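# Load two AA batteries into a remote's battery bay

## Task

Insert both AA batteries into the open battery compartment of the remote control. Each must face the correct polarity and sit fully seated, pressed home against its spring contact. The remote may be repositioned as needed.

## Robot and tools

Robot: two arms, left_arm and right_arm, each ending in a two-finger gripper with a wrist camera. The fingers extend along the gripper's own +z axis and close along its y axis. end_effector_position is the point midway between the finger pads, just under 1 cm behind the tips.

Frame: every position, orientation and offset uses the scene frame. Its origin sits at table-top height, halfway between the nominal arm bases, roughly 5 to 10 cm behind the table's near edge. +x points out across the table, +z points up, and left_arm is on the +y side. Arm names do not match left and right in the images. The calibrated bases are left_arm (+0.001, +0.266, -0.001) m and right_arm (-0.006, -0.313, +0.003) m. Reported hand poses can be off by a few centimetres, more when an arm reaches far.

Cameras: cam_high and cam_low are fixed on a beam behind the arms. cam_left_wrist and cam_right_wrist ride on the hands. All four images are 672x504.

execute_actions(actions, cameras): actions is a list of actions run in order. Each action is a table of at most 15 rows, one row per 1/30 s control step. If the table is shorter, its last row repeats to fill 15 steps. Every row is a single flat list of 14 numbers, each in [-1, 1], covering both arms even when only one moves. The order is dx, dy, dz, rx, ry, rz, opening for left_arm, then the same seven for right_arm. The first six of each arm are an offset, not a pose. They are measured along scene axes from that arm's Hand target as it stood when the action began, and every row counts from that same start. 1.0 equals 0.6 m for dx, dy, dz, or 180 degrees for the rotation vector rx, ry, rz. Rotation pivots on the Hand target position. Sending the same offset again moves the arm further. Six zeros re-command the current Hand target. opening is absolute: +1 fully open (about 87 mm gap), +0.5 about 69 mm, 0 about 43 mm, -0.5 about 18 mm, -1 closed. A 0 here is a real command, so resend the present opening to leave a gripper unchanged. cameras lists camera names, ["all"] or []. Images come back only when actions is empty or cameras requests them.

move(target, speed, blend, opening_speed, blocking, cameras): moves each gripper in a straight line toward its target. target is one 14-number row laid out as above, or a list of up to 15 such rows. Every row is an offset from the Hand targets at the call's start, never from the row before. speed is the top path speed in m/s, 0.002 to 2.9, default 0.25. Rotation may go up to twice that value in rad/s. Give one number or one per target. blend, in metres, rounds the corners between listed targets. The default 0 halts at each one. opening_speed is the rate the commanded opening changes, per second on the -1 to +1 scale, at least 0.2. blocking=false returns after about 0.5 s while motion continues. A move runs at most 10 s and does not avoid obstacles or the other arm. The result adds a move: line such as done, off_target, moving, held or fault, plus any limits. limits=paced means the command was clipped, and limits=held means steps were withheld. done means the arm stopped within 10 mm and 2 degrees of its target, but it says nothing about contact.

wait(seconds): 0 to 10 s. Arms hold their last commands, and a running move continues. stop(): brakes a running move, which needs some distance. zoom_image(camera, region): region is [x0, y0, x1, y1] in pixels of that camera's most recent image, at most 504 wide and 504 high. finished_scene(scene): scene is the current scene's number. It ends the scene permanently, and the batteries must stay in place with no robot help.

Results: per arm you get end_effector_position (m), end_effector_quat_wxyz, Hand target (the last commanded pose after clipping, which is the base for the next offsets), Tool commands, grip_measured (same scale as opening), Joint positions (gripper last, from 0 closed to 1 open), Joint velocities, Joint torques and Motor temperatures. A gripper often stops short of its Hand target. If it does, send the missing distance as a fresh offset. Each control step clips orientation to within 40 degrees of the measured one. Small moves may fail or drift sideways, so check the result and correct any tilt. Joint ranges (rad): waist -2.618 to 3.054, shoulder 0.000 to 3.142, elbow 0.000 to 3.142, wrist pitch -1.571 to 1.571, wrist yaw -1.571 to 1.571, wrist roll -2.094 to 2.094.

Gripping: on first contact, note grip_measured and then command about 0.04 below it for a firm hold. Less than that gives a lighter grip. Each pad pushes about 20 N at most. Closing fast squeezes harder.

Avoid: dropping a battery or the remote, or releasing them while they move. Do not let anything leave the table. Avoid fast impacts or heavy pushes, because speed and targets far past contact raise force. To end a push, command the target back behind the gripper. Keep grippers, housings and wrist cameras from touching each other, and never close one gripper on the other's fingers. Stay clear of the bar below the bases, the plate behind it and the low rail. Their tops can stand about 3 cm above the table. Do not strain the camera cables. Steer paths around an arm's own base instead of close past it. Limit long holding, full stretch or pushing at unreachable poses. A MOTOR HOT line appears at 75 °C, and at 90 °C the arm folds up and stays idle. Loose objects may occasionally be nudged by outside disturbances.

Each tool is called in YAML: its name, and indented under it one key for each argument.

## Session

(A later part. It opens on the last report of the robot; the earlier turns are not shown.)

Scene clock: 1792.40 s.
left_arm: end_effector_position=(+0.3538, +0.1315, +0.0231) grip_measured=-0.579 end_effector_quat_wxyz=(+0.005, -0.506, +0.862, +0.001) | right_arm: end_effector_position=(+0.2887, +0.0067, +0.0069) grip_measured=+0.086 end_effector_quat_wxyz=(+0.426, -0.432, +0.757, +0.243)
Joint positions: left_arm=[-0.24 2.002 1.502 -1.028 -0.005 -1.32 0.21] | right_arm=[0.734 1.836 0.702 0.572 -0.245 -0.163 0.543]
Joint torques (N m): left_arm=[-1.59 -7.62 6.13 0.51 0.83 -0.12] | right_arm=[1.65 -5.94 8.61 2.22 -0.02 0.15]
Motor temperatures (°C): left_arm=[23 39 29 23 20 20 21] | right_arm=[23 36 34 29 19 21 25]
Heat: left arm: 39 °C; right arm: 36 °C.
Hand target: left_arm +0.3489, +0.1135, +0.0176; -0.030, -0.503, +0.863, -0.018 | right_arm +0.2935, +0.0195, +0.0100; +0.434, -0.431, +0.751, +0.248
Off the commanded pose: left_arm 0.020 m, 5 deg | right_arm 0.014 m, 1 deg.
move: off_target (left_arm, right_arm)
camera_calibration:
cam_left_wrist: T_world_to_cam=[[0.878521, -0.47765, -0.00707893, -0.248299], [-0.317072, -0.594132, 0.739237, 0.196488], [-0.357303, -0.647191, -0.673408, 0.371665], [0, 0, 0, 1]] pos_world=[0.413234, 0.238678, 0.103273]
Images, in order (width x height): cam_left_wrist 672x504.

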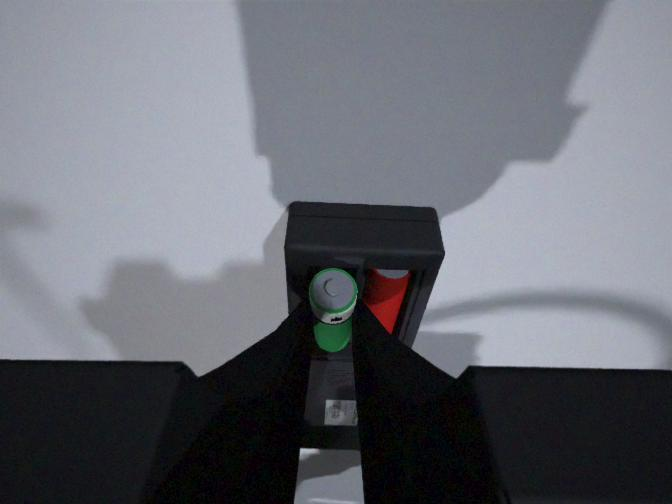

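move:
  target:
    - [0,0,0.018,0,0,0,-0.66,0,0,0,0,0,0,0]
    - [0.0116,-0.0066,0.018,0,0,0,-0.66,0,0,0,0,0,0,0]
  speed: 0.05
  cameras: ["cam_left_wrist"]

zoom_image:
  camera: "cam_left_wrist"
  region: [275, 245, 385, 355]

Scene clock: 1817.20 s.
left_arm: end_effector_position=(+0.3575, +0.1304, +0.0243) grip_measured=-0.579 end_effector_quat_wxyz=(-0.003, -0.506, +0.862, +0.009) | right_arm: end_effector_position=(+0.2911, +0.0068, +0.0070) grip_measured=+0.086 end_effector_quat_wxyz=(+0.428, -0.428, +0.759, +0.240)
Joint positions: left_arm=[-0.24 2.036 1.557 -1.07 -0.005 -1.32 0.21] | right_arm=[0.734 1.84 0.708 0.572 -0.236 -0.159 0.543]
Joint torques (N m): left_arm=[-2.1 -9.43 7.41 0.35 0.84 -0.17] | right_arm=[1.66 -6.39 8.12 2.23 -0.11 0.11]
Heat: left arm: 38 °C; right arm: 34 °C.
Hand target: left_arm +0.3558, +0.1095, +0.0283; -0.030, -0.503, +0.863, -0.017 | right_arm +0.2936, +0.0195, +0.0101; +0.434, -0.431, +0.751, +0.248
Off the commanded pose: left_arm 0.021 m, 4 deg | right_arm 0.013 m, 2 deg.
move: off_target (left_arm, right_arm)
camera_calibration:
cam_left_wrist: T_world_to_cam=[[0.878204, -0.477465, -0.028, -0.25154], [-0.301308, -0.597764, 0.742894, 0.190896], [-0.371443, -0.643976, -0.668823, 0.377591], [0, 0, 0, 1]] pos_world=[0.418675, 0.237168, 0.103683]
Images, in order (width x height): cam_left_wrist 672x504.

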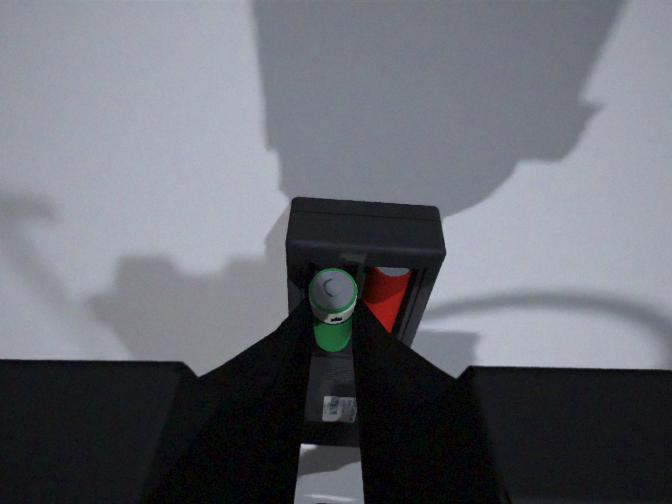

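Scaled by 4.582.

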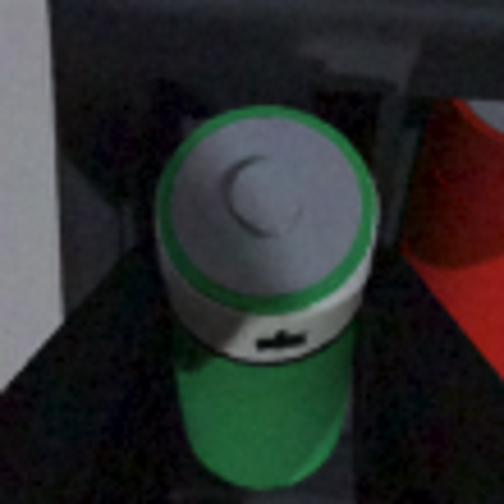

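move:
  target: [0,0,0,0,0,-0.0333,-0.66,0,0,0,0,0,0,0]
  speed: 0.05
  cameras: ["cam_left_wrist"]

zoom_image:
  camera: "cam_left_wrist"
  region: [275, 245, 385, 355]

Scene clock: 1849.33 s.
left_arm: end_effector_position=(+0.3599, +0.1298, +0.0245) grip_measured=-0.579 end_effector_quat_wxyz=(-0.005, -0.468, +0.884, +0.006) | right_arm: end_effector_position=(+0.2911, +0.0068, +0.0070) grip_measured=+0.086 end_effector_quat_wxyz=(+0.428, -0.428, +0.759, +0.240)
Joint positions: left_arm=[-0.24 2.059 1.591 -1.082 0.001 -1.233 0.21] | right_arm=[0.734 1.84 0.708 0.572 -0.236 -0.158 0.543]
Joint torques (N m): left_arm=[-2.48 -9.7 7.36 0.29 0.75 -0.03] | right_arm=[1.68 -6.41 8.13 2.23 -0.11 0.11]
Heat: left arm: 40 °C; right arm: 34 °C.
Hand target: left_arm +0.3559, +0.1095, +0.0283; -0.031, -0.458, +0.888, -0.016 | right_arm +0.2935, +0.0195, +0.0101; +0.434, -0.431, +0.751, +0.248
Off the commanded pose: left_arm 0.021 m, 4 deg | right_arm 0.013 m, 2 deg.
move: off_target (left_arm, right_arm)
camera_calibration:
cam_left_wrist: T_world_to_cam=[[0.833377, -0.552064, -0.0266043, -0.228227], [-0.349819, -0.564118, 0.747929, 0.20401], [-0.427912, -0.614, -0.663246, 0.394475], [0, 0, 0, 1]] pos_world=[0.430366, 0.231298, 0.102977]
Images, in order (width x height): cam_left_wrist 672x504.

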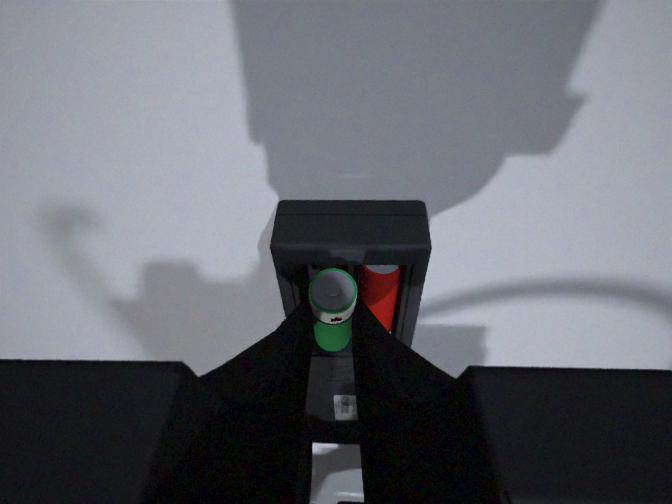

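Scaled by 4.582.

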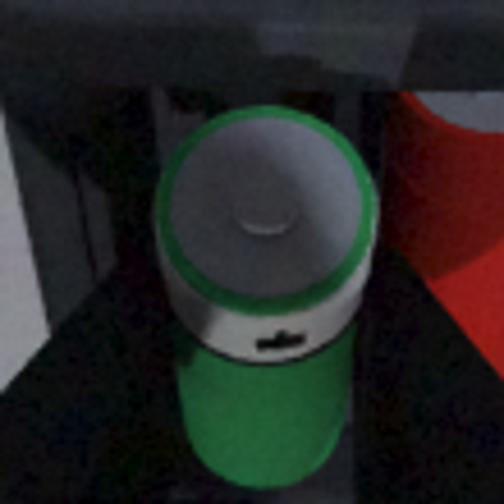

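move:
  target: [0,0,-0.025,0,0,0,-0.66,0,0,0,0,0,0,0]
  speed: 0.05
  cameras: ["cam_left_wrist"]

zoom_image:
  camera: "cam_left_wrist"
  region: [275, 245, 385, 355]

Scene clock: 1857.37 s.
left_arm: end_effector_position=(+0.3597, +0.1294, +0.0229) grip_measured=-0.579 end_effector_quat_wxyz=(-0.007, -0.466, +0.885, +0.006) | right_arm: end_effector_position=(+0.2911, +0.0068, +0.0070) grip_measured=+0.086 end_effector_quat_wxyz=(+0.428, -0.428, +0.759, +0.240)
Joint positions: left_arm=[-0.24 2.063 1.591 -1.08 0.004 -1.228 0.21] | right_arm=[0.734 1.84 0.708 0.572 -0.236 -0.158 0.543]
Joint torques (N m): left_arm=[-2.48 -8.65 4.42 0.78 0.72 -0.08] | right_arm=[1.68 -6.39 8.13 2.22 -0.12 0.12]
Heat: left arm: 41 °C; right arm: 34 °C.
Hand target: left_arm +0.3559, +0.1095, +0.0134; -0.031, -0.458, +0.889, -0.016 | right_arm +0.2935, +0.0195, +0.0101; +0.434, -0.431, +0.751, +0.248
Off the commanded pose: left_arm 0.022 m, 4 deg | right_arm 0.013 m, 2 deg.
move: off_target (left_arm, right_arm)
camera_calibration:
cam_left_wrist: T_world_to_cam=[[0.830576, -0.556185, -0.028322, -0.226648], [-0.350055, -0.560954, 0.750195, 0.20455], [-0.433134, -0.613179, -0.66061, 0.394857], [0, 0, 0, 1]] pos_world=[0.430878, 0.230803, 0.100975]
Images, in order (width x height): cam_left_wrist 672x504.

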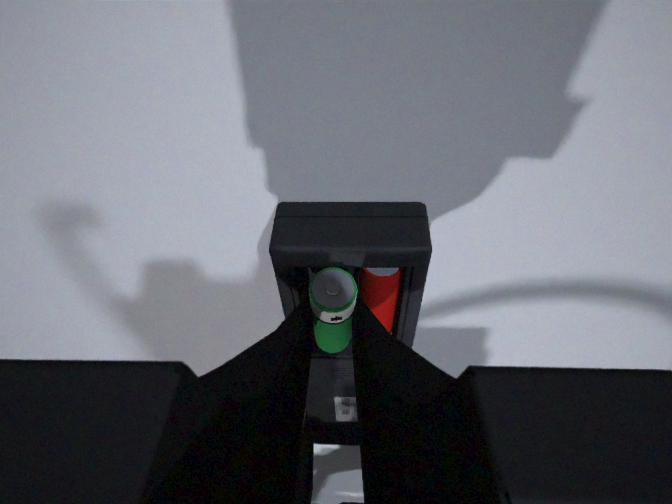

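Scaled by 4.582.

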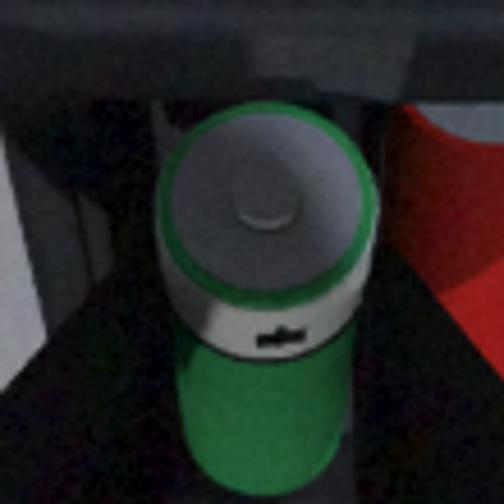

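move:
  target: [0,0,-0.02,-0.0183,0.0126,0,-0.66,0,0,0,0,0,0,0]
  speed: 0.05
  cameras: ["cam_left_wrist"]

zoom_image:
  camera: "cam_left_wrist"
  region: [275, 245, 385, 355]

Scene clock: 1864.67 s.
left_arm: end_effector_position=(+0.3582, +0.1286, +0.0183) grip_measured=-0.580 end_effector_quat_wxyz=(-0.030, -0.462, +0.886, -0.008) | right_arm: end_effector_position=(+0.2911, +0.0068, +0.0070) grip_measured=+0.086 end_effector_quat_wxyz=(+0.428, -0.428, +0.759, +0.240)
Joint positions: left_arm=[-0.22 2.083 1.591 -1.077 0.056 -1.198 0.21] | right_arm=[0.734 1.84 0.708 0.572 -0.236 -0.158 0.543]
Joint torques (N m): left_arm=[-1.62 -6.83 4.19 0.9 0.91 -0.08] | right_arm=[1.63 -6.39 8.14 2.23 -0.11 0.11]
Heat: left arm: 40 °C; right arm: 34 °C.
Hand target: left_arm +0.3559, +0.1095, +0.0014; -0.062, -0.457, +0.887, -0.032 | right_arm +0.2935, +0.0195, +0.0101; +0.434, -0.431, +0.751, +0.248
Off the commanded pose: left_arm 0.026 m, 5 deg | right_arm 0.013 m, 2 deg.
move: off_target (left_arm, right_arm)
camera_calibration:
cam_left_wrist: T_world_to_cam=[[0.824903, -0.564718, -0.0250835, -0.222931], [-0.333815, -0.522465, 0.7846, 0.195704], [-0.456183, -0.638846, -0.619494, 0.401408], [0, 0, 0, 1]] pos_world=[0.432341, 0.232794, 0.0895291]
Images, in order (width x height): cam_left_wrist 672x504.

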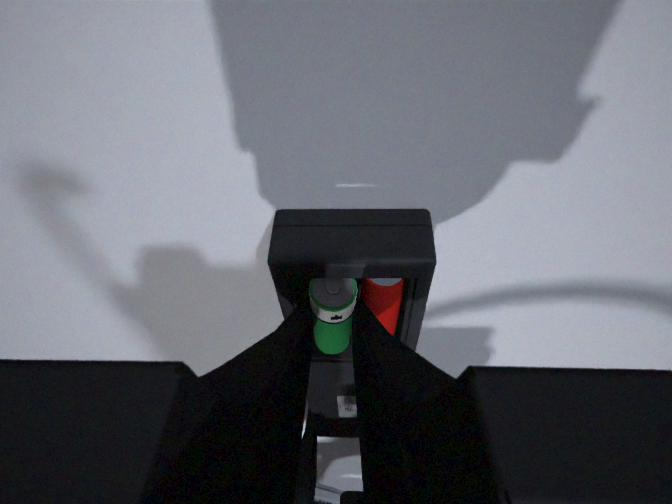

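Scaled by 4.582.

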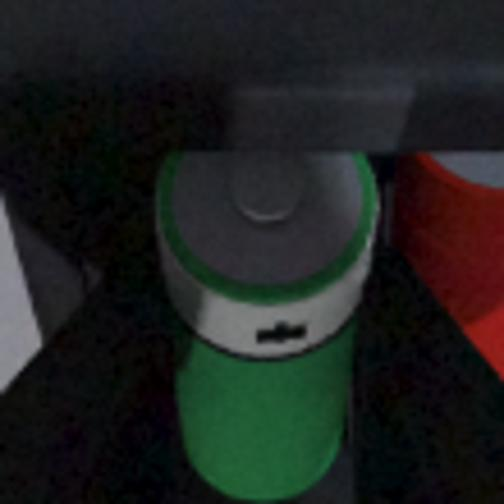

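move:
  target: [0,0,-0.02,-0.0183,0.0126,0,-0.66,0,0,0,0,0,0,0]
  speed: 0.05
  cameras: ["cam_left_wrist"]

zoom_image:
  camera: "cam_left_wrist"
  region: [275, 245, 385, 355]

Scene clock: 1870.43 s.
left_arm: end_effector_position=(+0.3581, +0.1288, +0.0170) grip_measured=-0.581 end_effector_quat_wxyz=(-0.059, -0.460, +0.885, -0.033) | right_arm: end_effector_position=(+0.2911, +0.0068, +0.0070) grip_measured=+0.086 end_effector_quat_wxyz=(+0.428, -0.428, +0.759, +0.240)
Joint positions: left_arm=[-0.187 2.1 1.595 -1.078 0.132 -1.16 0.209] | right_arm=[0.734 1.84 0.708 0.572 -0.236 -0.158 0.543]
Joint torques (N m): left_arm=[-2.22 -4.62 3.74 1.01 0.82 -0.12] | right_arm=[1.65 -6.39 8.12 2.23 -0.11 0.11]
Heat: left arm: 39 °C; right arm: 35 °C.
Hand target: left_arm +0.3558, +0.1096, -0.0107; -0.093, -0.455, +0.884, -0.049 | right_arm +0.2935, +0.0195, +0.0101; +0.434, -0.431, +0.751, +0.248
Off the commanded pose: left_arm 0.034 m, 4 deg | right_arm 0.013 m, 2 deg.
move: off_target (left_arm, right_arm)
camera_calibration:
cam_left_wrist: T_world_to_cam=[[0.824061, -0.566457, -0.00711612, -0.22258], [-0.311535, -0.463629, 0.829454, 0.180418], [-0.473149, -0.681304, -0.55853, 0.41122], [0, 0, 0, 1]] pos_world=[0.434194, 0.237731, 0.0784456]
Images, in order (width x height): cam_left_wrist 672x504.

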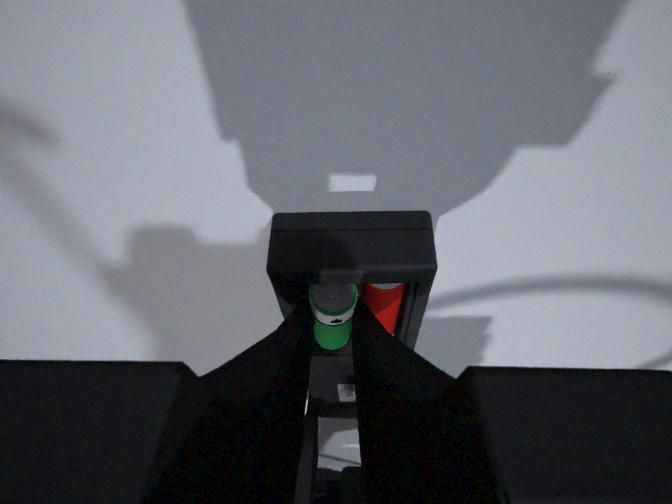

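Scaled by 4.582.

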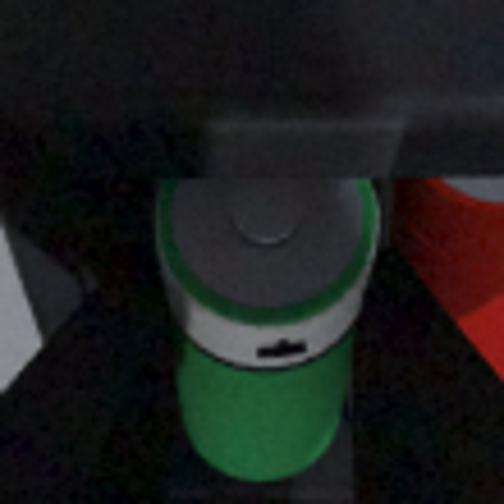

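move:
  target: [0.0038,0.032,0.0462,0,0,0,-0.66,0,0,0,0,0,0,0]
  speed: 0.06
  cameras: ["cam_left_wrist"]

zoom_image:
  camera: "cam_left_wrist"
  region: [275, 245, 385, 355]

Scene clock: 1880.43 s.
left_arm: end_effector_position=(+0.3590, +0.1310, +0.0190) grip_measured=-0.580 end_effector_quat_wxyz=(-0.076, -0.456, +0.885, -0.045) | right_arm: end_effector_position=(+0.2917, +0.0076, +0.0070) grip_measured=+0.086 end_effector_quat_wxyz=(+0.428, -0.428, +0.759, +0.240)
Joint positions: left_arm=[-0.165 2.117 1.618 -1.101 0.17 -1.13 0.21] | right_arm=[0.734 1.843 0.711 0.572 -0.235 -0.158 0.543]
Joint torques (N m): left_arm=[0.31 -9.21 6.63 0.2 0.38 0.03] | right_arm=[1.63 -6.68 7.84 2.23 -0.11 0.11]
Heat: left arm: 38 °C; right arm: 35 °C.
Hand target: left_arm +0.3581, +0.1288, +0.0170; -0.093, -0.455, +0.884, -0.049 | right_arm +0.2936, +0.0195, +0.0101; +0.434, -0.431, +0.751, +0.248
Off the commanded pose: left_arm 0.003 m, 2 deg | right_arm 0.012 m, 2 deg.
move: off_target (right_arm)
camera_calibration:
cam_left_wrist: T_world_to_cam=[[0.820294, -0.571935, -0.0026795, -0.220178], [-0.298022, -0.431425, 0.851501, 0.170572], [-0.48816, -0.697683, -0.524345, 0.421158], [0, 0, 0, 1]] pos_world=[0.437038, 0.241496, 0.0749998]
Images, in order (width x height): cam_left_wrist 672x504.

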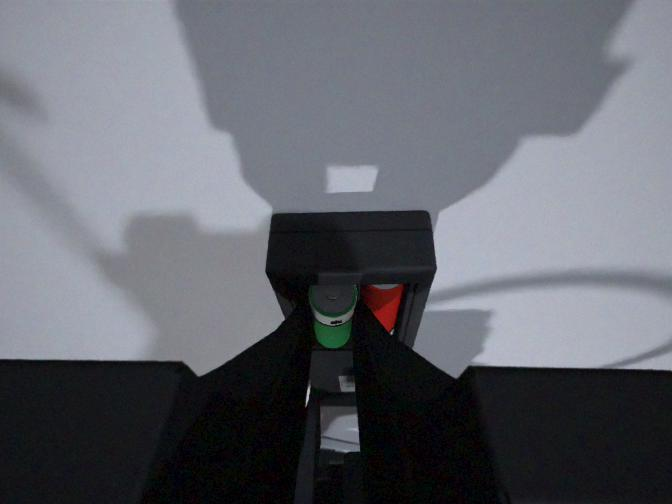

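Scaled by 4.582.

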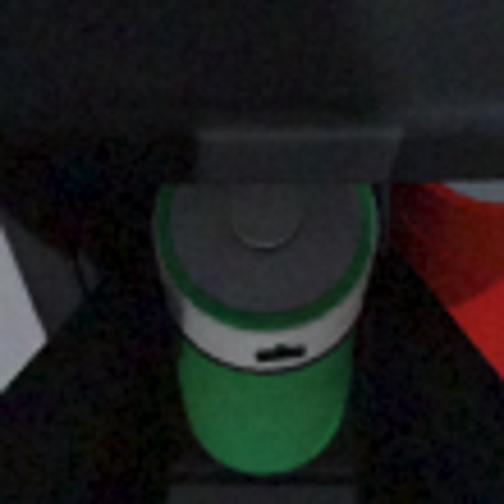

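move:
  target: [0,0,0,0,0,0,-0.48,0,0,0,0,0,0,0]
  speed: 0.05
  opening_speed: 0.3
  cameras: ["cam_left_wrist"]

zoom_image:
  camera: "cam_left_wrist"
  region: [275, 245, 385, 355]

Scene clock: 1887.10 s.
left_arm: end_effector_position=(+0.3596, +0.1295, +0.0217) grip_measured=-0.481 end_effector_quat_wxyz=(-0.080, -0.456, +0.885, -0.050) | right_arm: end_effector_position=(+0.2917, +0.0076, +0.0070) grip_measured=+0.086 end_effector_quat_wxyz=(+0.428, -0.428, +0.759, +0.240)
Joint positions: left_arm=[-0.163 2.117 1.625 -1.108 0.184 -1.127 0.259] | right_arm=[0.734 1.843 0.711 0.572 -0.235 -0.158 0.543]
Joint torques (N m): left_arm=[0.05 -9.21 6.02 0.29 0.24 0.01] | right_arm=[1.61 -6.67 7.82 2.22 -0.12 0.11]
Heat: left arm: 38 °C; right arm: 35 °C.
Hand target: left_arm +0.3581, +0.1288, +0.0170; -0.092, -0.455, +0.884, -0.049 | right_arm +0.2936, +0.0195, +0.0101; +0.434, -0.431, +0.751, +0.248
Off the commanded pose: left_arm 0.005 m, 1 deg | right_arm 0.012 m, 2 deg.
move: off_target (right_arm)
camera_calibration:
cam_left_wrist: T_world_to_cam=[[0.820813, -0.571186, 0.00356885, -0.2218], [-0.296229, -0.420332, 0.857653, 0.165541], [-0.488379, -0.70503, -0.514216, 0.422715], [0, 0, 0, 1]] pos_world=[0.43754, 0.24092, 0.0761824]
Images, in order (width x height): cam_left_wrist 672x504.

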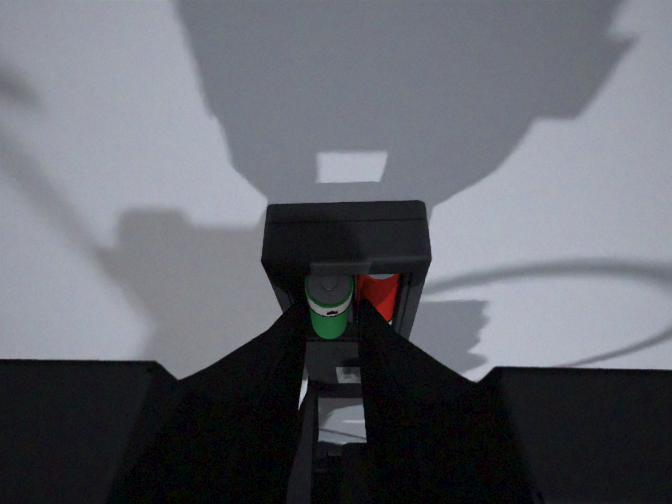

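Scaled by 4.582.

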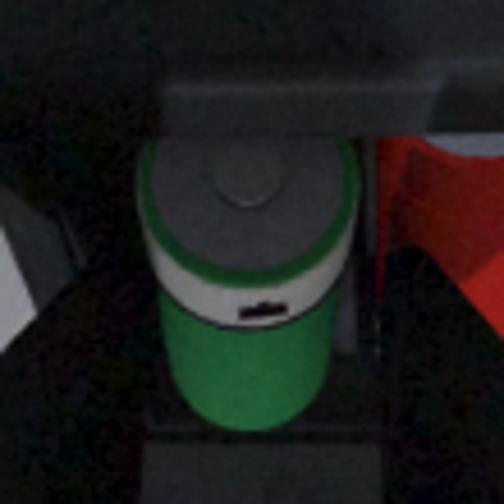

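move:
  target:
    - [0,0,0.03,0,0,0,-0.48,0,0,0,0,0,0,0]
    - [0,0,0.11,0.0343,-0.0235,0.0167,-0.97,0,0,0,0,0,0,0]
  speed: [0.05,0.12]
  blend: [0.01,0]
  cameras: ["cam_left_wrist","cam_right_wrist"]

zoom_image:
  camera: "cam_left_wrist"
  region: [250, 120, 420, 290]

Scene clock: 1896.77 s.
left_arm: end_effector_position=(+0.3570, +0.1286, +0.0700) grip_measured=-0.961 end_effector_quat_wxyz=(-0.047, -0.479, +0.876, -0.020) | right_arm: end_effector_position=(+0.2899, +0.0093, +0.0070) grip_measured=+0.086 end_effector_quat_wxyz=(+0.427, -0.430, +0.758, +0.241)
Joint positions: left_arm=[-0.201 2.041 1.727 -1.265 0.097 -1.218 0.019] | right_arm=[0.74 1.843 0.711 0.572 -0.235 -0.158 0.543]
Joint torques (N m): left_arm=[-0.77 -12.98 7.13 0.17 -0.18 -0.14] | right_arm=[1.09 -6.65 7.87 2.23 -0.11 0.11]
Heat: left arm: 40 °C; right arm: 36 °C.
Hand target: left_arm +0.3582, +0.1288, +0.0831; -0.034, -0.481, +0.876, -0.020 | right_arm +0.2936, +0.0194, +0.0101; +0.434, -0.431, +0.751, +0.248
Off the commanded pose: left_arm 0.013 m, 2 deg | right_arm 0.011 m, 1 deg.
move: off_target (left_arm, right_arm); blend cut to 0.009 m at target 1; target 2's new opening was sent with left_arm's hand 0.013 m and 2 deg from that target
camera_calibration:
cam_left_wrist: T_world_to_cam=[[0.847061, -0.531023, -0.0224174, -0.233169], [-0.296318, -0.506845, 0.809508, 0.137569], [-0.44123, -0.67906, -0.58668, 0.430524], [0, 0, 0, 1]] pos_world=[0.428233, 0.23826, 0.13599]
cam_right_wrist: T_world_to_cam=[[0.862535, -0.505997, 0.000257742, -0.246263], [-0.49962, -0.851745, -0.157828, 0.175126], [0.0800801, 0.136004, -0.987467, 0.129437], [0, 0, 0, 1]] pos_world=[0.289542, 0.0069508, 0.155518]
Images, in order (width x height): cam_left_wrist 672x504, cam_right_wrist 672x504.

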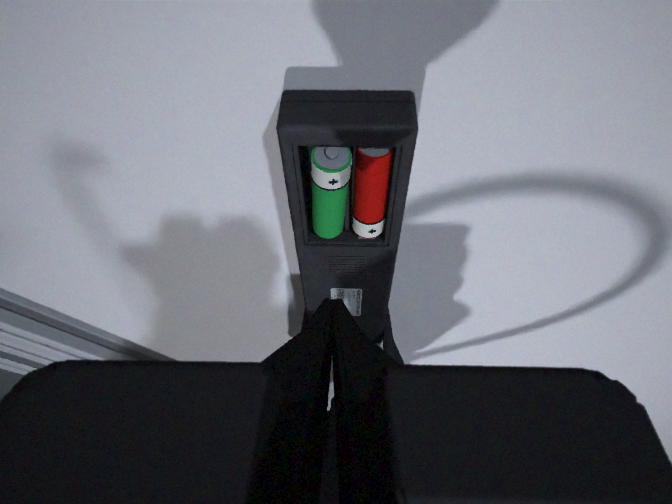

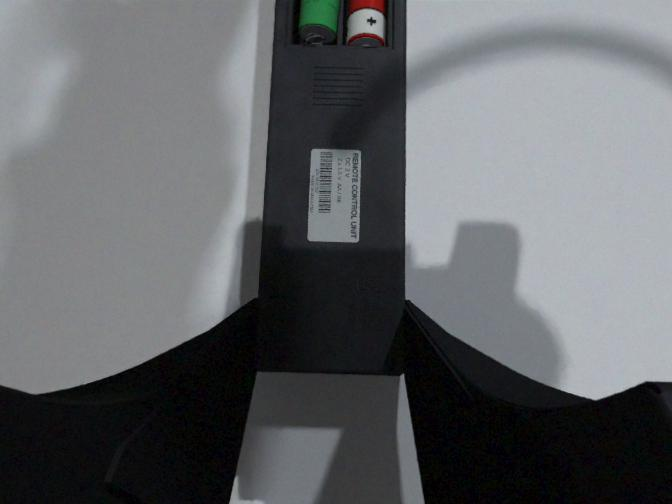

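Scaled by 2.965.

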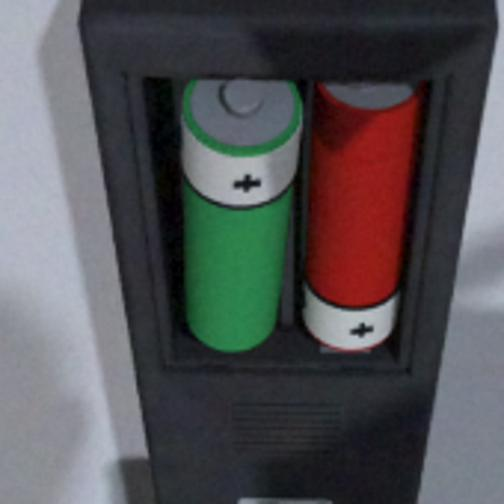

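move:
  target:
    - [0.013,0.026,-0.03,0,0,0,-0.97,0,0,0,0,0,0,0]
    - [0.013,0.026,-0.1,0,0,0,-0.97,0,0,0,0,0,0,0]
  speed: [0.1,0.05]
  cameras: ["cam_left_wrist"]

zoom_image:
  camera: "cam_left_wrist"
  region: [250, 180, 420, 350]

Scene clock: 1909.90 s.
left_arm: end_effector_position=(+0.3652, +0.1395, +0.0307) grip_measured=-0.961 end_effector_quat_wxyz=(-0.037, -0.481, +0.875, -0.027) | right_arm: end_effector_position=(+0.2899, +0.0093, +0.0070) grip_measured=+0.086 end_effector_quat_wxyz=(+0.427, -0.430, +0.758, +0.241)
Joint positions: left_arm=[-0.17 2.067 1.61 -1.099 0.095 -1.193 0.019] | right_arm=[0.74 1.843 0.711 0.572 -0.235 -0.158 0.543]
Joint torques (N m): left_arm=[0.36 -9.91 4.33 0.66 -0.16 0.03] | right_arm=[1.06 -6.64 7.87 2.22 -0.11 0.11]
Heat: left arm: 42 °C; right arm: 36 °C.
Hand target: left_arm +0.3659, +0.1444, +0.0230; -0.034, -0.481, +0.876, -0.020 | right_arm +0.2936, +0.0194, +0.0101; +0.434, -0.431, +0.751, +0.248
Off the commanded pose: left_arm 0.009 m, 1 deg | right_arm 0.011 m, 1 deg.
move: off_target (right_arm)
camera_calibration:
cam_left_wrist: T_world_to_cam=[[0.849907, -0.526931, 0.00150144, -0.237464], [-0.314793, -0.505452, 0.803382, 0.184091], [-0.422568, -0.683273, -0.595462, 0.412491], [0, 0, 0, 1]] pos_world=[0.434078, 0.249766, 0.0980833]
Images, in order (width x height): cam_left_wrist 672x504.

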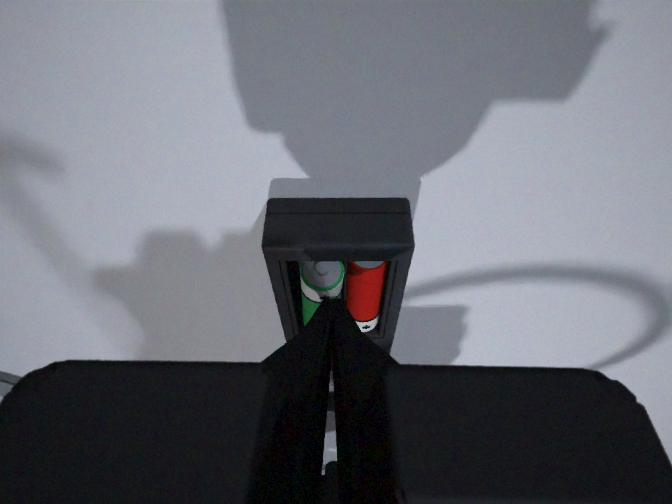

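Scaled by 2.965.

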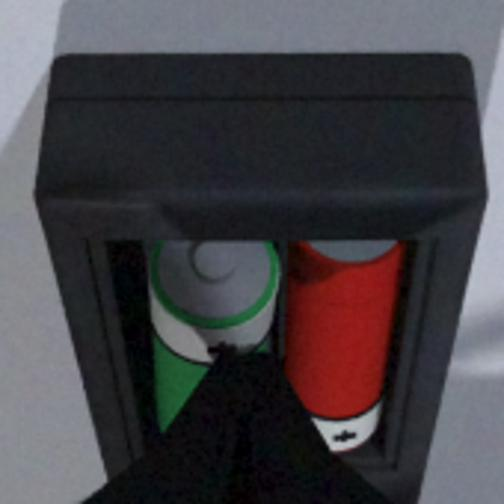

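move:
  target:
    - [-0.006,0.0035,0.01,0,0,0,-0.97,0,0,0,0,0,0,0]
    - [-0.006,0.0035,-0.03,0,0,0,-0.97,0,0,0,0,0,0,0]
  speed: [0.05,0.04]
  cameras: ["cam_left_wrist"]

zoom_image:
  camera: "cam_left_wrist"
  region: [250, 180, 420, 350]

Scene clock: 1921.53 s.
left_arm: end_effector_position=(+0.3633, +0.1380, +0.0213) grip_measured=-0.961 end_effector_quat_wxyz=(-0.040, -0.480, +0.876, -0.036) | right_arm: end_effector_position=(+0.2892, +0.0105, +0.0070) grip_measured=+0.086 end_effector_quat_wxyz=(+0.428, -0.431, +0.756, +0.243)
Joint positions: left_arm=[-0.168 2.067 1.568 -1.052 0.113 -1.188 0.019] | right_arm=[0.742 1.845 0.712 0.575 -0.239 -0.158 0.543]
Joint torques (N m): left_arm=[0.44 -9.31 2.41 0.9 -0.36 0.01] | right_arm=[0.9 -6.84 7.82 2.19 -0.09 0.11]
Heat: left arm: 42 °C; right arm: 37 °C.
Hand target: left_arm +0.3623, +0.1465, +0.0050; -0.034, -0.481, +0.876, -0.020 | right_arm +0.2935, +0.0195, +0.0101; +0.434, -0.431, +0.751, +0.248
Off the commanded pose: left_arm 0.018 m, 2 deg | right_arm 0.010 m, 1 deg.
move: off_target (left_arm)
camera_calibration:
cam_left_wrist: T_world_to_cam=[[0.848653, -0.528783, 0.0132696, -0.236179], [-0.317938, -0.489893, 0.811739, 0.189059], [-0.422733, -0.693103, -0.58387, 0.406244], [0, 0, 0, 1]] pos_world=[0.432276, 0.249301, 0.0868613]
Images, in order (width x height): cam_left_wrist 672x504.

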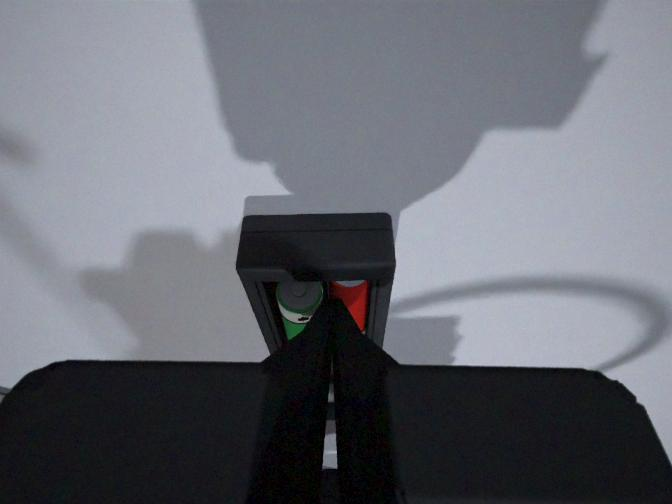

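Scaled by 2.965.

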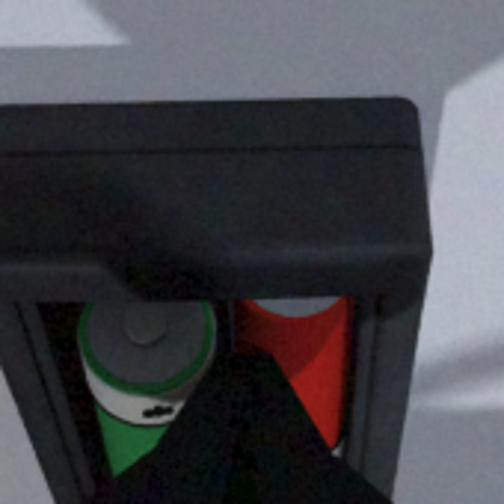

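move:
  target:
    - [0,0,0.055,0,0,0,-0.97,0,0,0,0,0,0,0]
    - [-0.016,0.01,0.055,0,0,0,-0.97,0,0,0,0,0,0,0]
  speed: [0.06,0.06]
  cameras: ["cam_left_wrist"]

zoom_image:
  camera: "cam_left_wrist"
  region: [250, 150, 420, 320]

Scene clock: 1930.77 s.
left_arm: end_effector_position=(+0.3572, +0.1449, +0.0308) grip_measured=-0.961 end_effector_quat_wxyz=(-0.041, -0.481, +0.875, -0.027) | right_arm: end_effector_position=(+0.2883, +0.0113, +0.0070) grip_measured=+0.086 end_effector_quat_wxyz=(+0.427, -0.432, +0.756, +0.244)
Joint positions: left_arm=[-0.159 2.041 1.569 -1.092 0.099 -1.181 0.019] | right_arm=[0.744 1.845 0.712 0.575 -0.239 -0.158 0.543]
Joint torques (N m): left_arm=[0.68 -13.56 4.1 0.28 -0.2 0.03] | right_arm=[0.65 -6.82 7.86 2.19 -0.08 0.11]
Heat: left arm: 42 °C; right arm: 37 °C.
Hand target: left_arm +0.3527, +0.1524, +0.0381; -0.034, -0.481, +0.876, -0.020 | right_arm +0.2935, +0.0195, +0.0102; +0.434, -0.431, +0.751, +0.248
Off the commanded pose: left_arm 0.011 m, 1 deg | right_arm 0.010 m, 1 deg.
move: off_target (left_arm)
camera_calibration:
cam_left_wrist: T_world_to_cam=[[0.849601, -0.527411, -0.00387303, -0.22751], [-0.308808, -0.503381, 0.806997, 0.181678], [-0.427569, -0.68443, -0.590542, 0.414664], [0, 0, 0, 1]] pos_world=[0.426694, 0.25527, 0.0973815]
Images, in order (width x height): cam_left_wrist 672x504.

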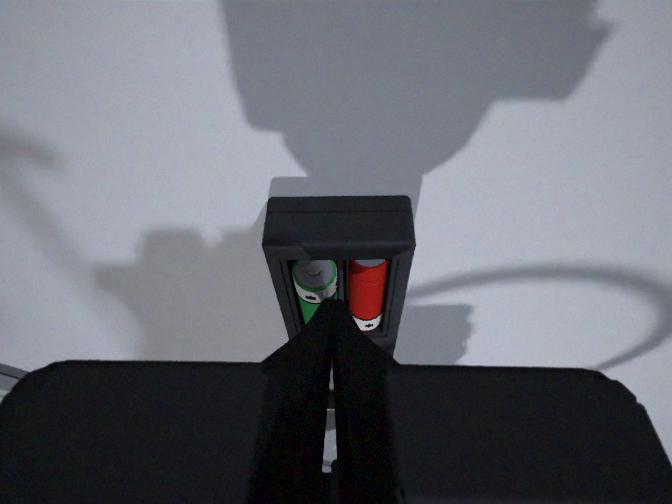

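Scaled by 2.965.

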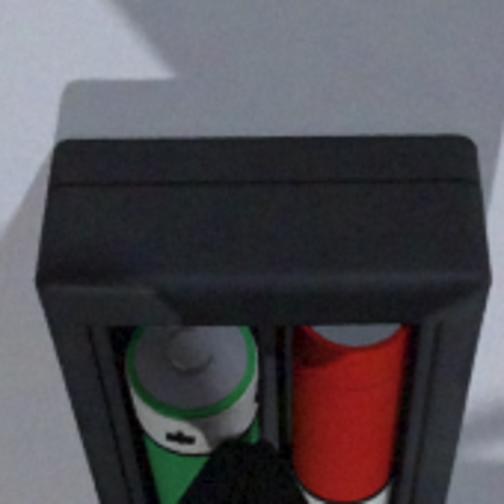

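move:
  target:
    - [0,0,0.03,0,0,0,-0.97,0,0,0,0,0,0,0]
    - [-0.009,0.005,0.03,0,0,0,-0.97,0,0,0,0,0,0,0]
  speed: [0.06,0.06]
  cameras: ["cam_left_wrist"]

zoom_image:
  camera: "cam_left_wrist"
  region: [250, 150, 420, 320]

Scene clock: 1938.20 s.
left_arm: end_effector_position=(+0.3509, +0.1486, +0.0481) grip_measured=-0.961 end_effector_quat_wxyz=(-0.041, -0.480, +0.876, -0.025) | right_arm: end_effector_position=(+0.2883, +0.0113, +0.0070) grip_measured=+0.086 end_effector_quat_wxyz=(+0.427, -0.432, +0.756, +0.244)
Joint positions: left_arm=[-0.153 2.002 1.581 -1.147 0.097 -1.173 0.019] | right_arm=[0.744 1.845 0.712 0.575 -0.239 -0.158 0.543]
Joint torques (N m): left_arm=[0.7 -13.09 4.57 0.27 -0.18 0.02] | right_arm=[0.69 -6.84 7.84 2.19 -0.09 0.1]
Heat: left arm: 43 °C; right arm: 37 °C.
Hand target: left_arm +0.3473, +0.1555, +0.0560; -0.034, -0.481, +0.876, -0.020 | right_arm +0.2935, +0.0195, +0.0102; +0.434, -0.431, +0.751, +0.248
Off the commanded pose: left_arm 0.011 m, 1 deg | right_arm 0.010 m, 1 deg.
move: off_target (left_arm)
camera_calibration:
cam_left_wrist: T_world_to_cam=[[0.848769, -0.52871, -0.00760035, -0.219499], [-0.30746, -0.505176, 0.80639, 0.167408], [-0.430186, -0.682102, -0.591335, 0.425224], [0, 0, 0, 1]] pos_world=[0.4207, 0.258565, 0.114785]
Images, in order (width x height): cam_left_wrist 672x504.

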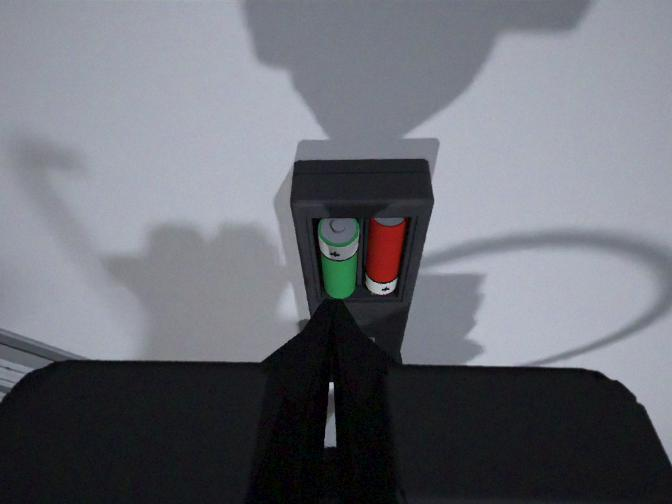

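Scaled by 2.965.

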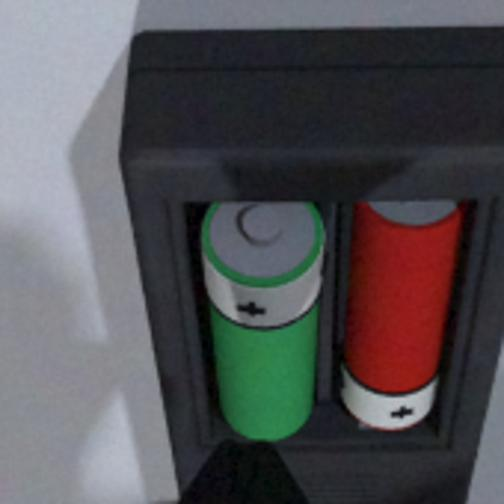

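move:
  target: [0.0055,0.0028,-0.045,0,0,0,-0.97,0,0,0,0,0,0,0]
  speed: 0.05
  cameras: ["cam_left_wrist"]

zoom_image:
  camera: "cam_left_wrist"
  region: [250, 180, 420, 350]

Scene clock: 1947.40 s.
left_arm: end_effector_position=(+0.3511, +0.1507, +0.0349) grip_measured=-0.961 end_effector_quat_wxyz=(-0.036, -0.480, +0.876, -0.029) | right_arm: end_effector_position=(+0.2883, +0.0113, +0.0070) grip_measured=+0.086 end_effector_quat_wxyz=(+0.427, -0.432, +0.756, +0.244)
Joint positions: left_arm=[-0.148 2.002 1.528 -1.082 0.097 -1.167 0.019] | right_arm=[0.744 1.845 0.712 0.575 -0.239 -0.158 0.543]
Joint torques (N m): left_arm=[0.73 -9.77 4.25 0.58 -0.17 0.03] | right_arm=[0.68 -6.86 7.88 2.19 -0.08 0.11]
Heat: left arm: 43 °C; right arm: 37 °C.
Hand target: left_arm +0.3507, +0.1571, +0.0290; -0.034, -0.481, +0.876, -0.020 | right_arm +0.2935, +0.0195, +0.0102; +0.434, -0.431, +0.751, +0.248
Off the commanded pose: left_arm 0.009 m, 1 deg | right_arm 0.010 m, 1 deg.
move: done
camera_calibration:
cam_left_wrist: T_world_to_cam=[[0.848331, -0.529446, 0.00462774, -0.218859], [-0.318387, -0.503128, 0.803425, 0.182804], [-0.423042, -0.683044, -0.595388, 0.416766], [0, 0, 0, 1]] pos_world=[0.420177, 0.26077, 0.102281]
Images, in order (width x height): cam_left_wrist 672x504.

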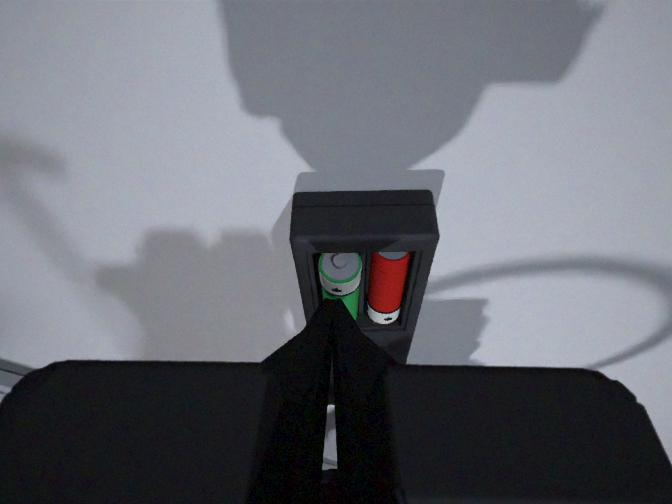

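Scaled by 2.965.

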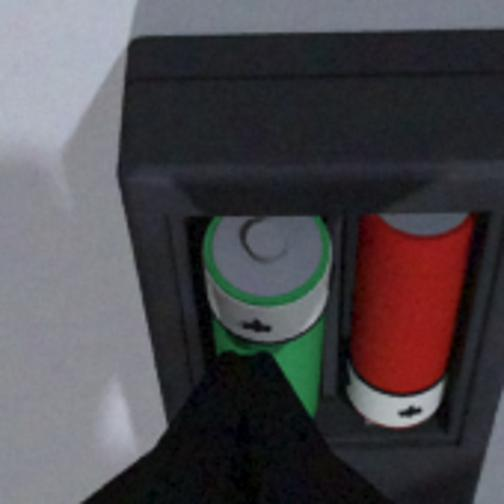

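move:
  target:
    - [0.008,-0.0045,0.0,0,0,0,-0.97,0,0,0,0,0,0,0]
    - [0.008,-0.0045,-0.018,0,0,0,-0.97,0,0,0,0,0,0,0]
  speed: [0.05,0.05]
  cameras: ["cam_left_wrist"]

zoom_image:
  camera: "cam_left_wrist"
  region: [250, 180, 420, 350]

Scene clock: 1957.50 s.
left_arm: end_effector_position=(+0.3537, +0.1494, +0.0308) grip_measured=-0.961 end_effector_quat_wxyz=(-0.037, -0.480, +0.876, -0.032) | right_arm: end_effector_position=(+0.2883, +0.0113, +0.0070) grip_measured=+0.086 end_effector_quat_wxyz=(+0.427, -0.432, +0.756, +0.244)
Joint positions: left_arm=[-0.148 2.013 1.528 -1.067 0.102 -1.167 0.019] | right_arm=[0.744 1.845 0.712 0.575 -0.239 -0.158 0.543]
Joint torques (N m): left_arm=[0.24 -8.17 4.37 0.75 -0.24 -0.02] | right_arm=[0.66 -6.83 7.83 2.19 -0.08 0.1]
Heat: left arm: 43 °C; right arm: 37 °C.
Hand target: left_arm +0.3555, +0.1544, +0.0183; -0.034, -0.481, +0.876, -0.020 | right_arm +0.2935, +0.0195, +0.0102; +0.434, -0.431, +0.751, +0.248
Off the commanded pose: left_arm 0.014 m, 1 deg | right_arm 0.010 m, 1 deg.
move: off_target (left_arm)
camera_calibration:
cam_left_wrist: T_world_to_cam=[[0.848396, -0.529279, 0.00940126, -0.221879], [-0.319956, -0.498556, 0.805649, 0.185998], [-0.421726, -0.686517, -0.592319, 0.414536], [0, 0, 0, 1]] pos_world=[0.422573, 0.25988, 0.097774]
Images, in order (width x height): cam_left_wrist 672x504.

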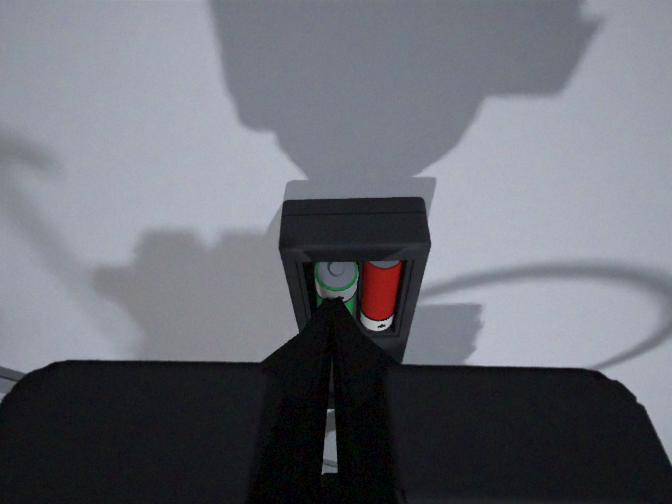

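Scaled by 2.965.

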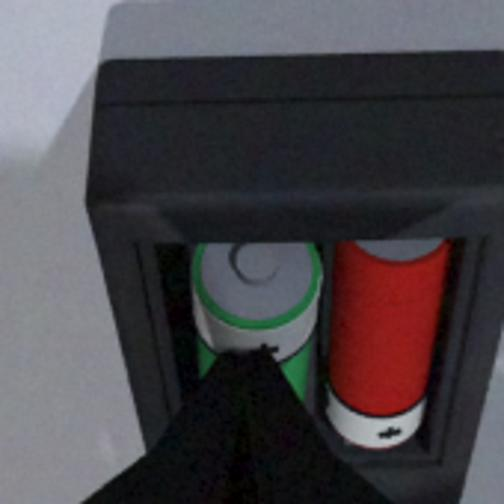

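move:
  target: [-0.008,-0.0185,-0.035,0,0,0,-0.97,0,0,0,0,0,0,0]
  speed: 0.04
  cameras: ["cam_left_wrist"]

zoom_image:
  camera: "cam_left_wrist"
  region: [250, 180, 420, 350]

Scene clock: 1963.33 s.
left_arm: end_effector_position=(+0.3526, +0.1445, +0.0220) grip_measured=-0.961 end_effector_quat_wxyz=(-0.036, -0.480, +0.875, -0.039) | right_arm: end_effector_position=(+0.2883, +0.0113, +0.0069) grip_measured=+0.086 end_effector_quat_wxyz=(+0.427, -0.432, +0.756, +0.244)
Joint positions: left_arm=[-0.156 2.014 1.491 -1.018 0.113 -1.178 0.019] | right_arm=[0.744 1.846 0.712 0.575 -0.239 -0.158 0.543]
Joint torques (N m): left_arm=[-2.03 -6.93 2.09 1.09 -0.37 -0.2] | right_arm=[0.66 -6.84 7.84 2.2 -0.09 0.11]
Heat: left arm: 42 °C; right arm: 37 °C.
Hand target: left_arm +0.3506, +0.1433, -0.0027; -0.034, -0.481, +0.876, -0.020 | right_arm +0.2935, +0.0195, +0.0101; +0.434, -0.431, +0.751, +0.248
Off the commanded pose: left_arm 0.025 m, 2 deg | right_arm 0.010 m, 1 deg.
move: off_target (left_arm)
camera_calibration:
cam_left_wrist: T_world_to_cam=[[0.849666, -0.526863, 0.0220028, -0.224559], [-0.324484, -0.489489, 0.809389, 0.190647], [-0.415667, -0.69485, -0.586861, 0.404397], [0, 0, 0, 1]] pos_world=[0.420756, 0.256003, 0.0879584]
Images, in order (width x height): cam_left_wrist 672x504.

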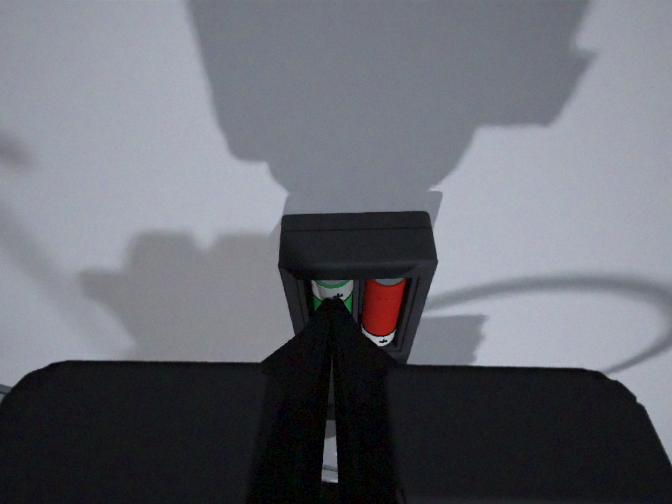

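Scaled by 2.965.

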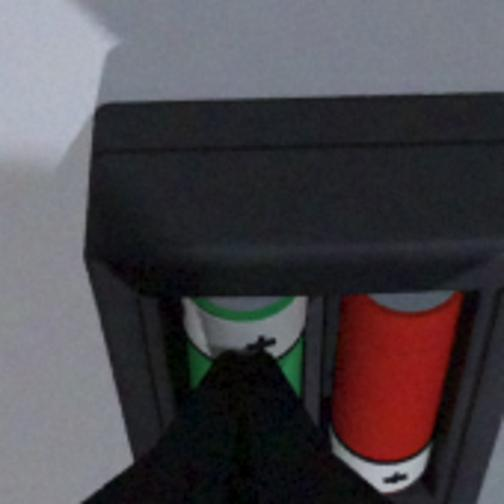

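move:
  target:
    - [0.002,0.004,0.04,0,0,0,-0.97,0,0,0,0,0,0,0]
    - [0.002,0.02,0.22,0,0,0,-0.97,0,0,0,0,0,0,0]
  speed: [0.05,0.15]
  cameras: ["cam_left_wrist","cam_right_wrist"]

zoom_image:
  camera: "cam_left_wrist"
  region: [260, 80, 430, 250]

zoom_image:
  camera: "cam_right_wrist"
  region: [250, 0, 430, 100]

Scene clock: 1971.70 s.
left_arm: end_effector_position=(+0.3517, +0.1490, +0.1170) grip_measured=-0.961 end_effector_quat_wxyz=(-0.047, -0.480, +0.876, -0.020) | right_arm: end_effector_position=(+0.2883, +0.0113, +0.0069) grip_measured=+0.086 end_effector_quat_wxyz=(+0.427, -0.432, +0.756, +0.244)
Joint positions: left_arm=[-0.15 1.996 1.846 -1.433 0.097 -1.17 0.019] | right_arm=[0.744 1.846 0.712 0.575 -0.239 -0.158 0.543]
Joint torques (N m): left_arm=[0.77 -12.37 7.13 0.18 -0.18 0.02] | right_arm=[0.68 -6.84 7.84 2.19 -0.09 0.11]
Heat: left arm: 42 °C; right arm: 37 °C.
Hand target: left_arm +0.3519, +0.1553, +0.1293; -0.034, -0.481, +0.876, -0.020 | right_arm +0.2935, +0.0195, +0.0101; +0.434, -0.431, +0.751, +0.248
Off the commanded pose: left_arm 0.014 m, 2 deg | right_arm 0.010 m, 1 deg.
move: off_target (left_arm)
camera_calibration:
cam_left_wrist: T_world_to_cam=[[0.848422, -0.528901, -0.0210838, -0.217627], [-0.295957, -0.507023, 0.809529, 0.108134], [-0.43885, -0.680582, -0.586702, 0.468918], [0, 0, 0, 1]] pos_world=[0.422428, 0.258861, 0.182989]
cam_right_wrist: T_world_to_cam=[[0.866454, -0.499255, -0.00145163, -0.245097], [-0.493025, -0.855177, -0.159994, 0.174172], [0.0786365, 0.139343, -0.987117, 0.129576], [0, 0, 0, 1]] pos_world=[0.288047, 0.00852655, 0.155417]
Images, in order (width x height): cam_left_wrist 672x504, cam_right_wrist 672x504.

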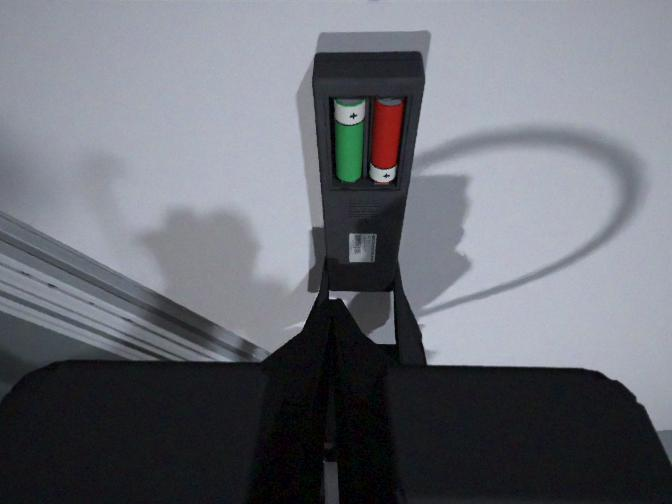

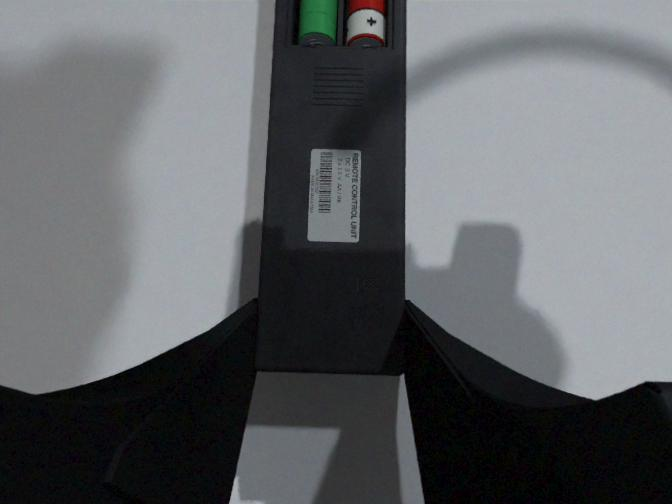

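Scaled by 2.965.

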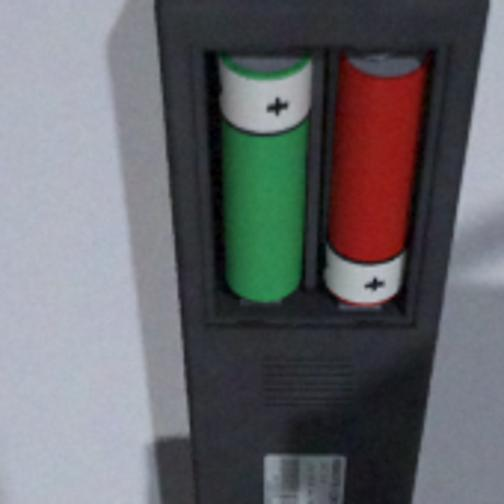

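Scaled by 2.800.

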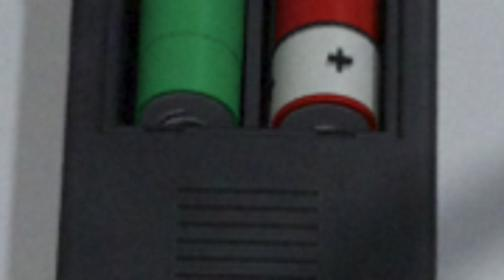

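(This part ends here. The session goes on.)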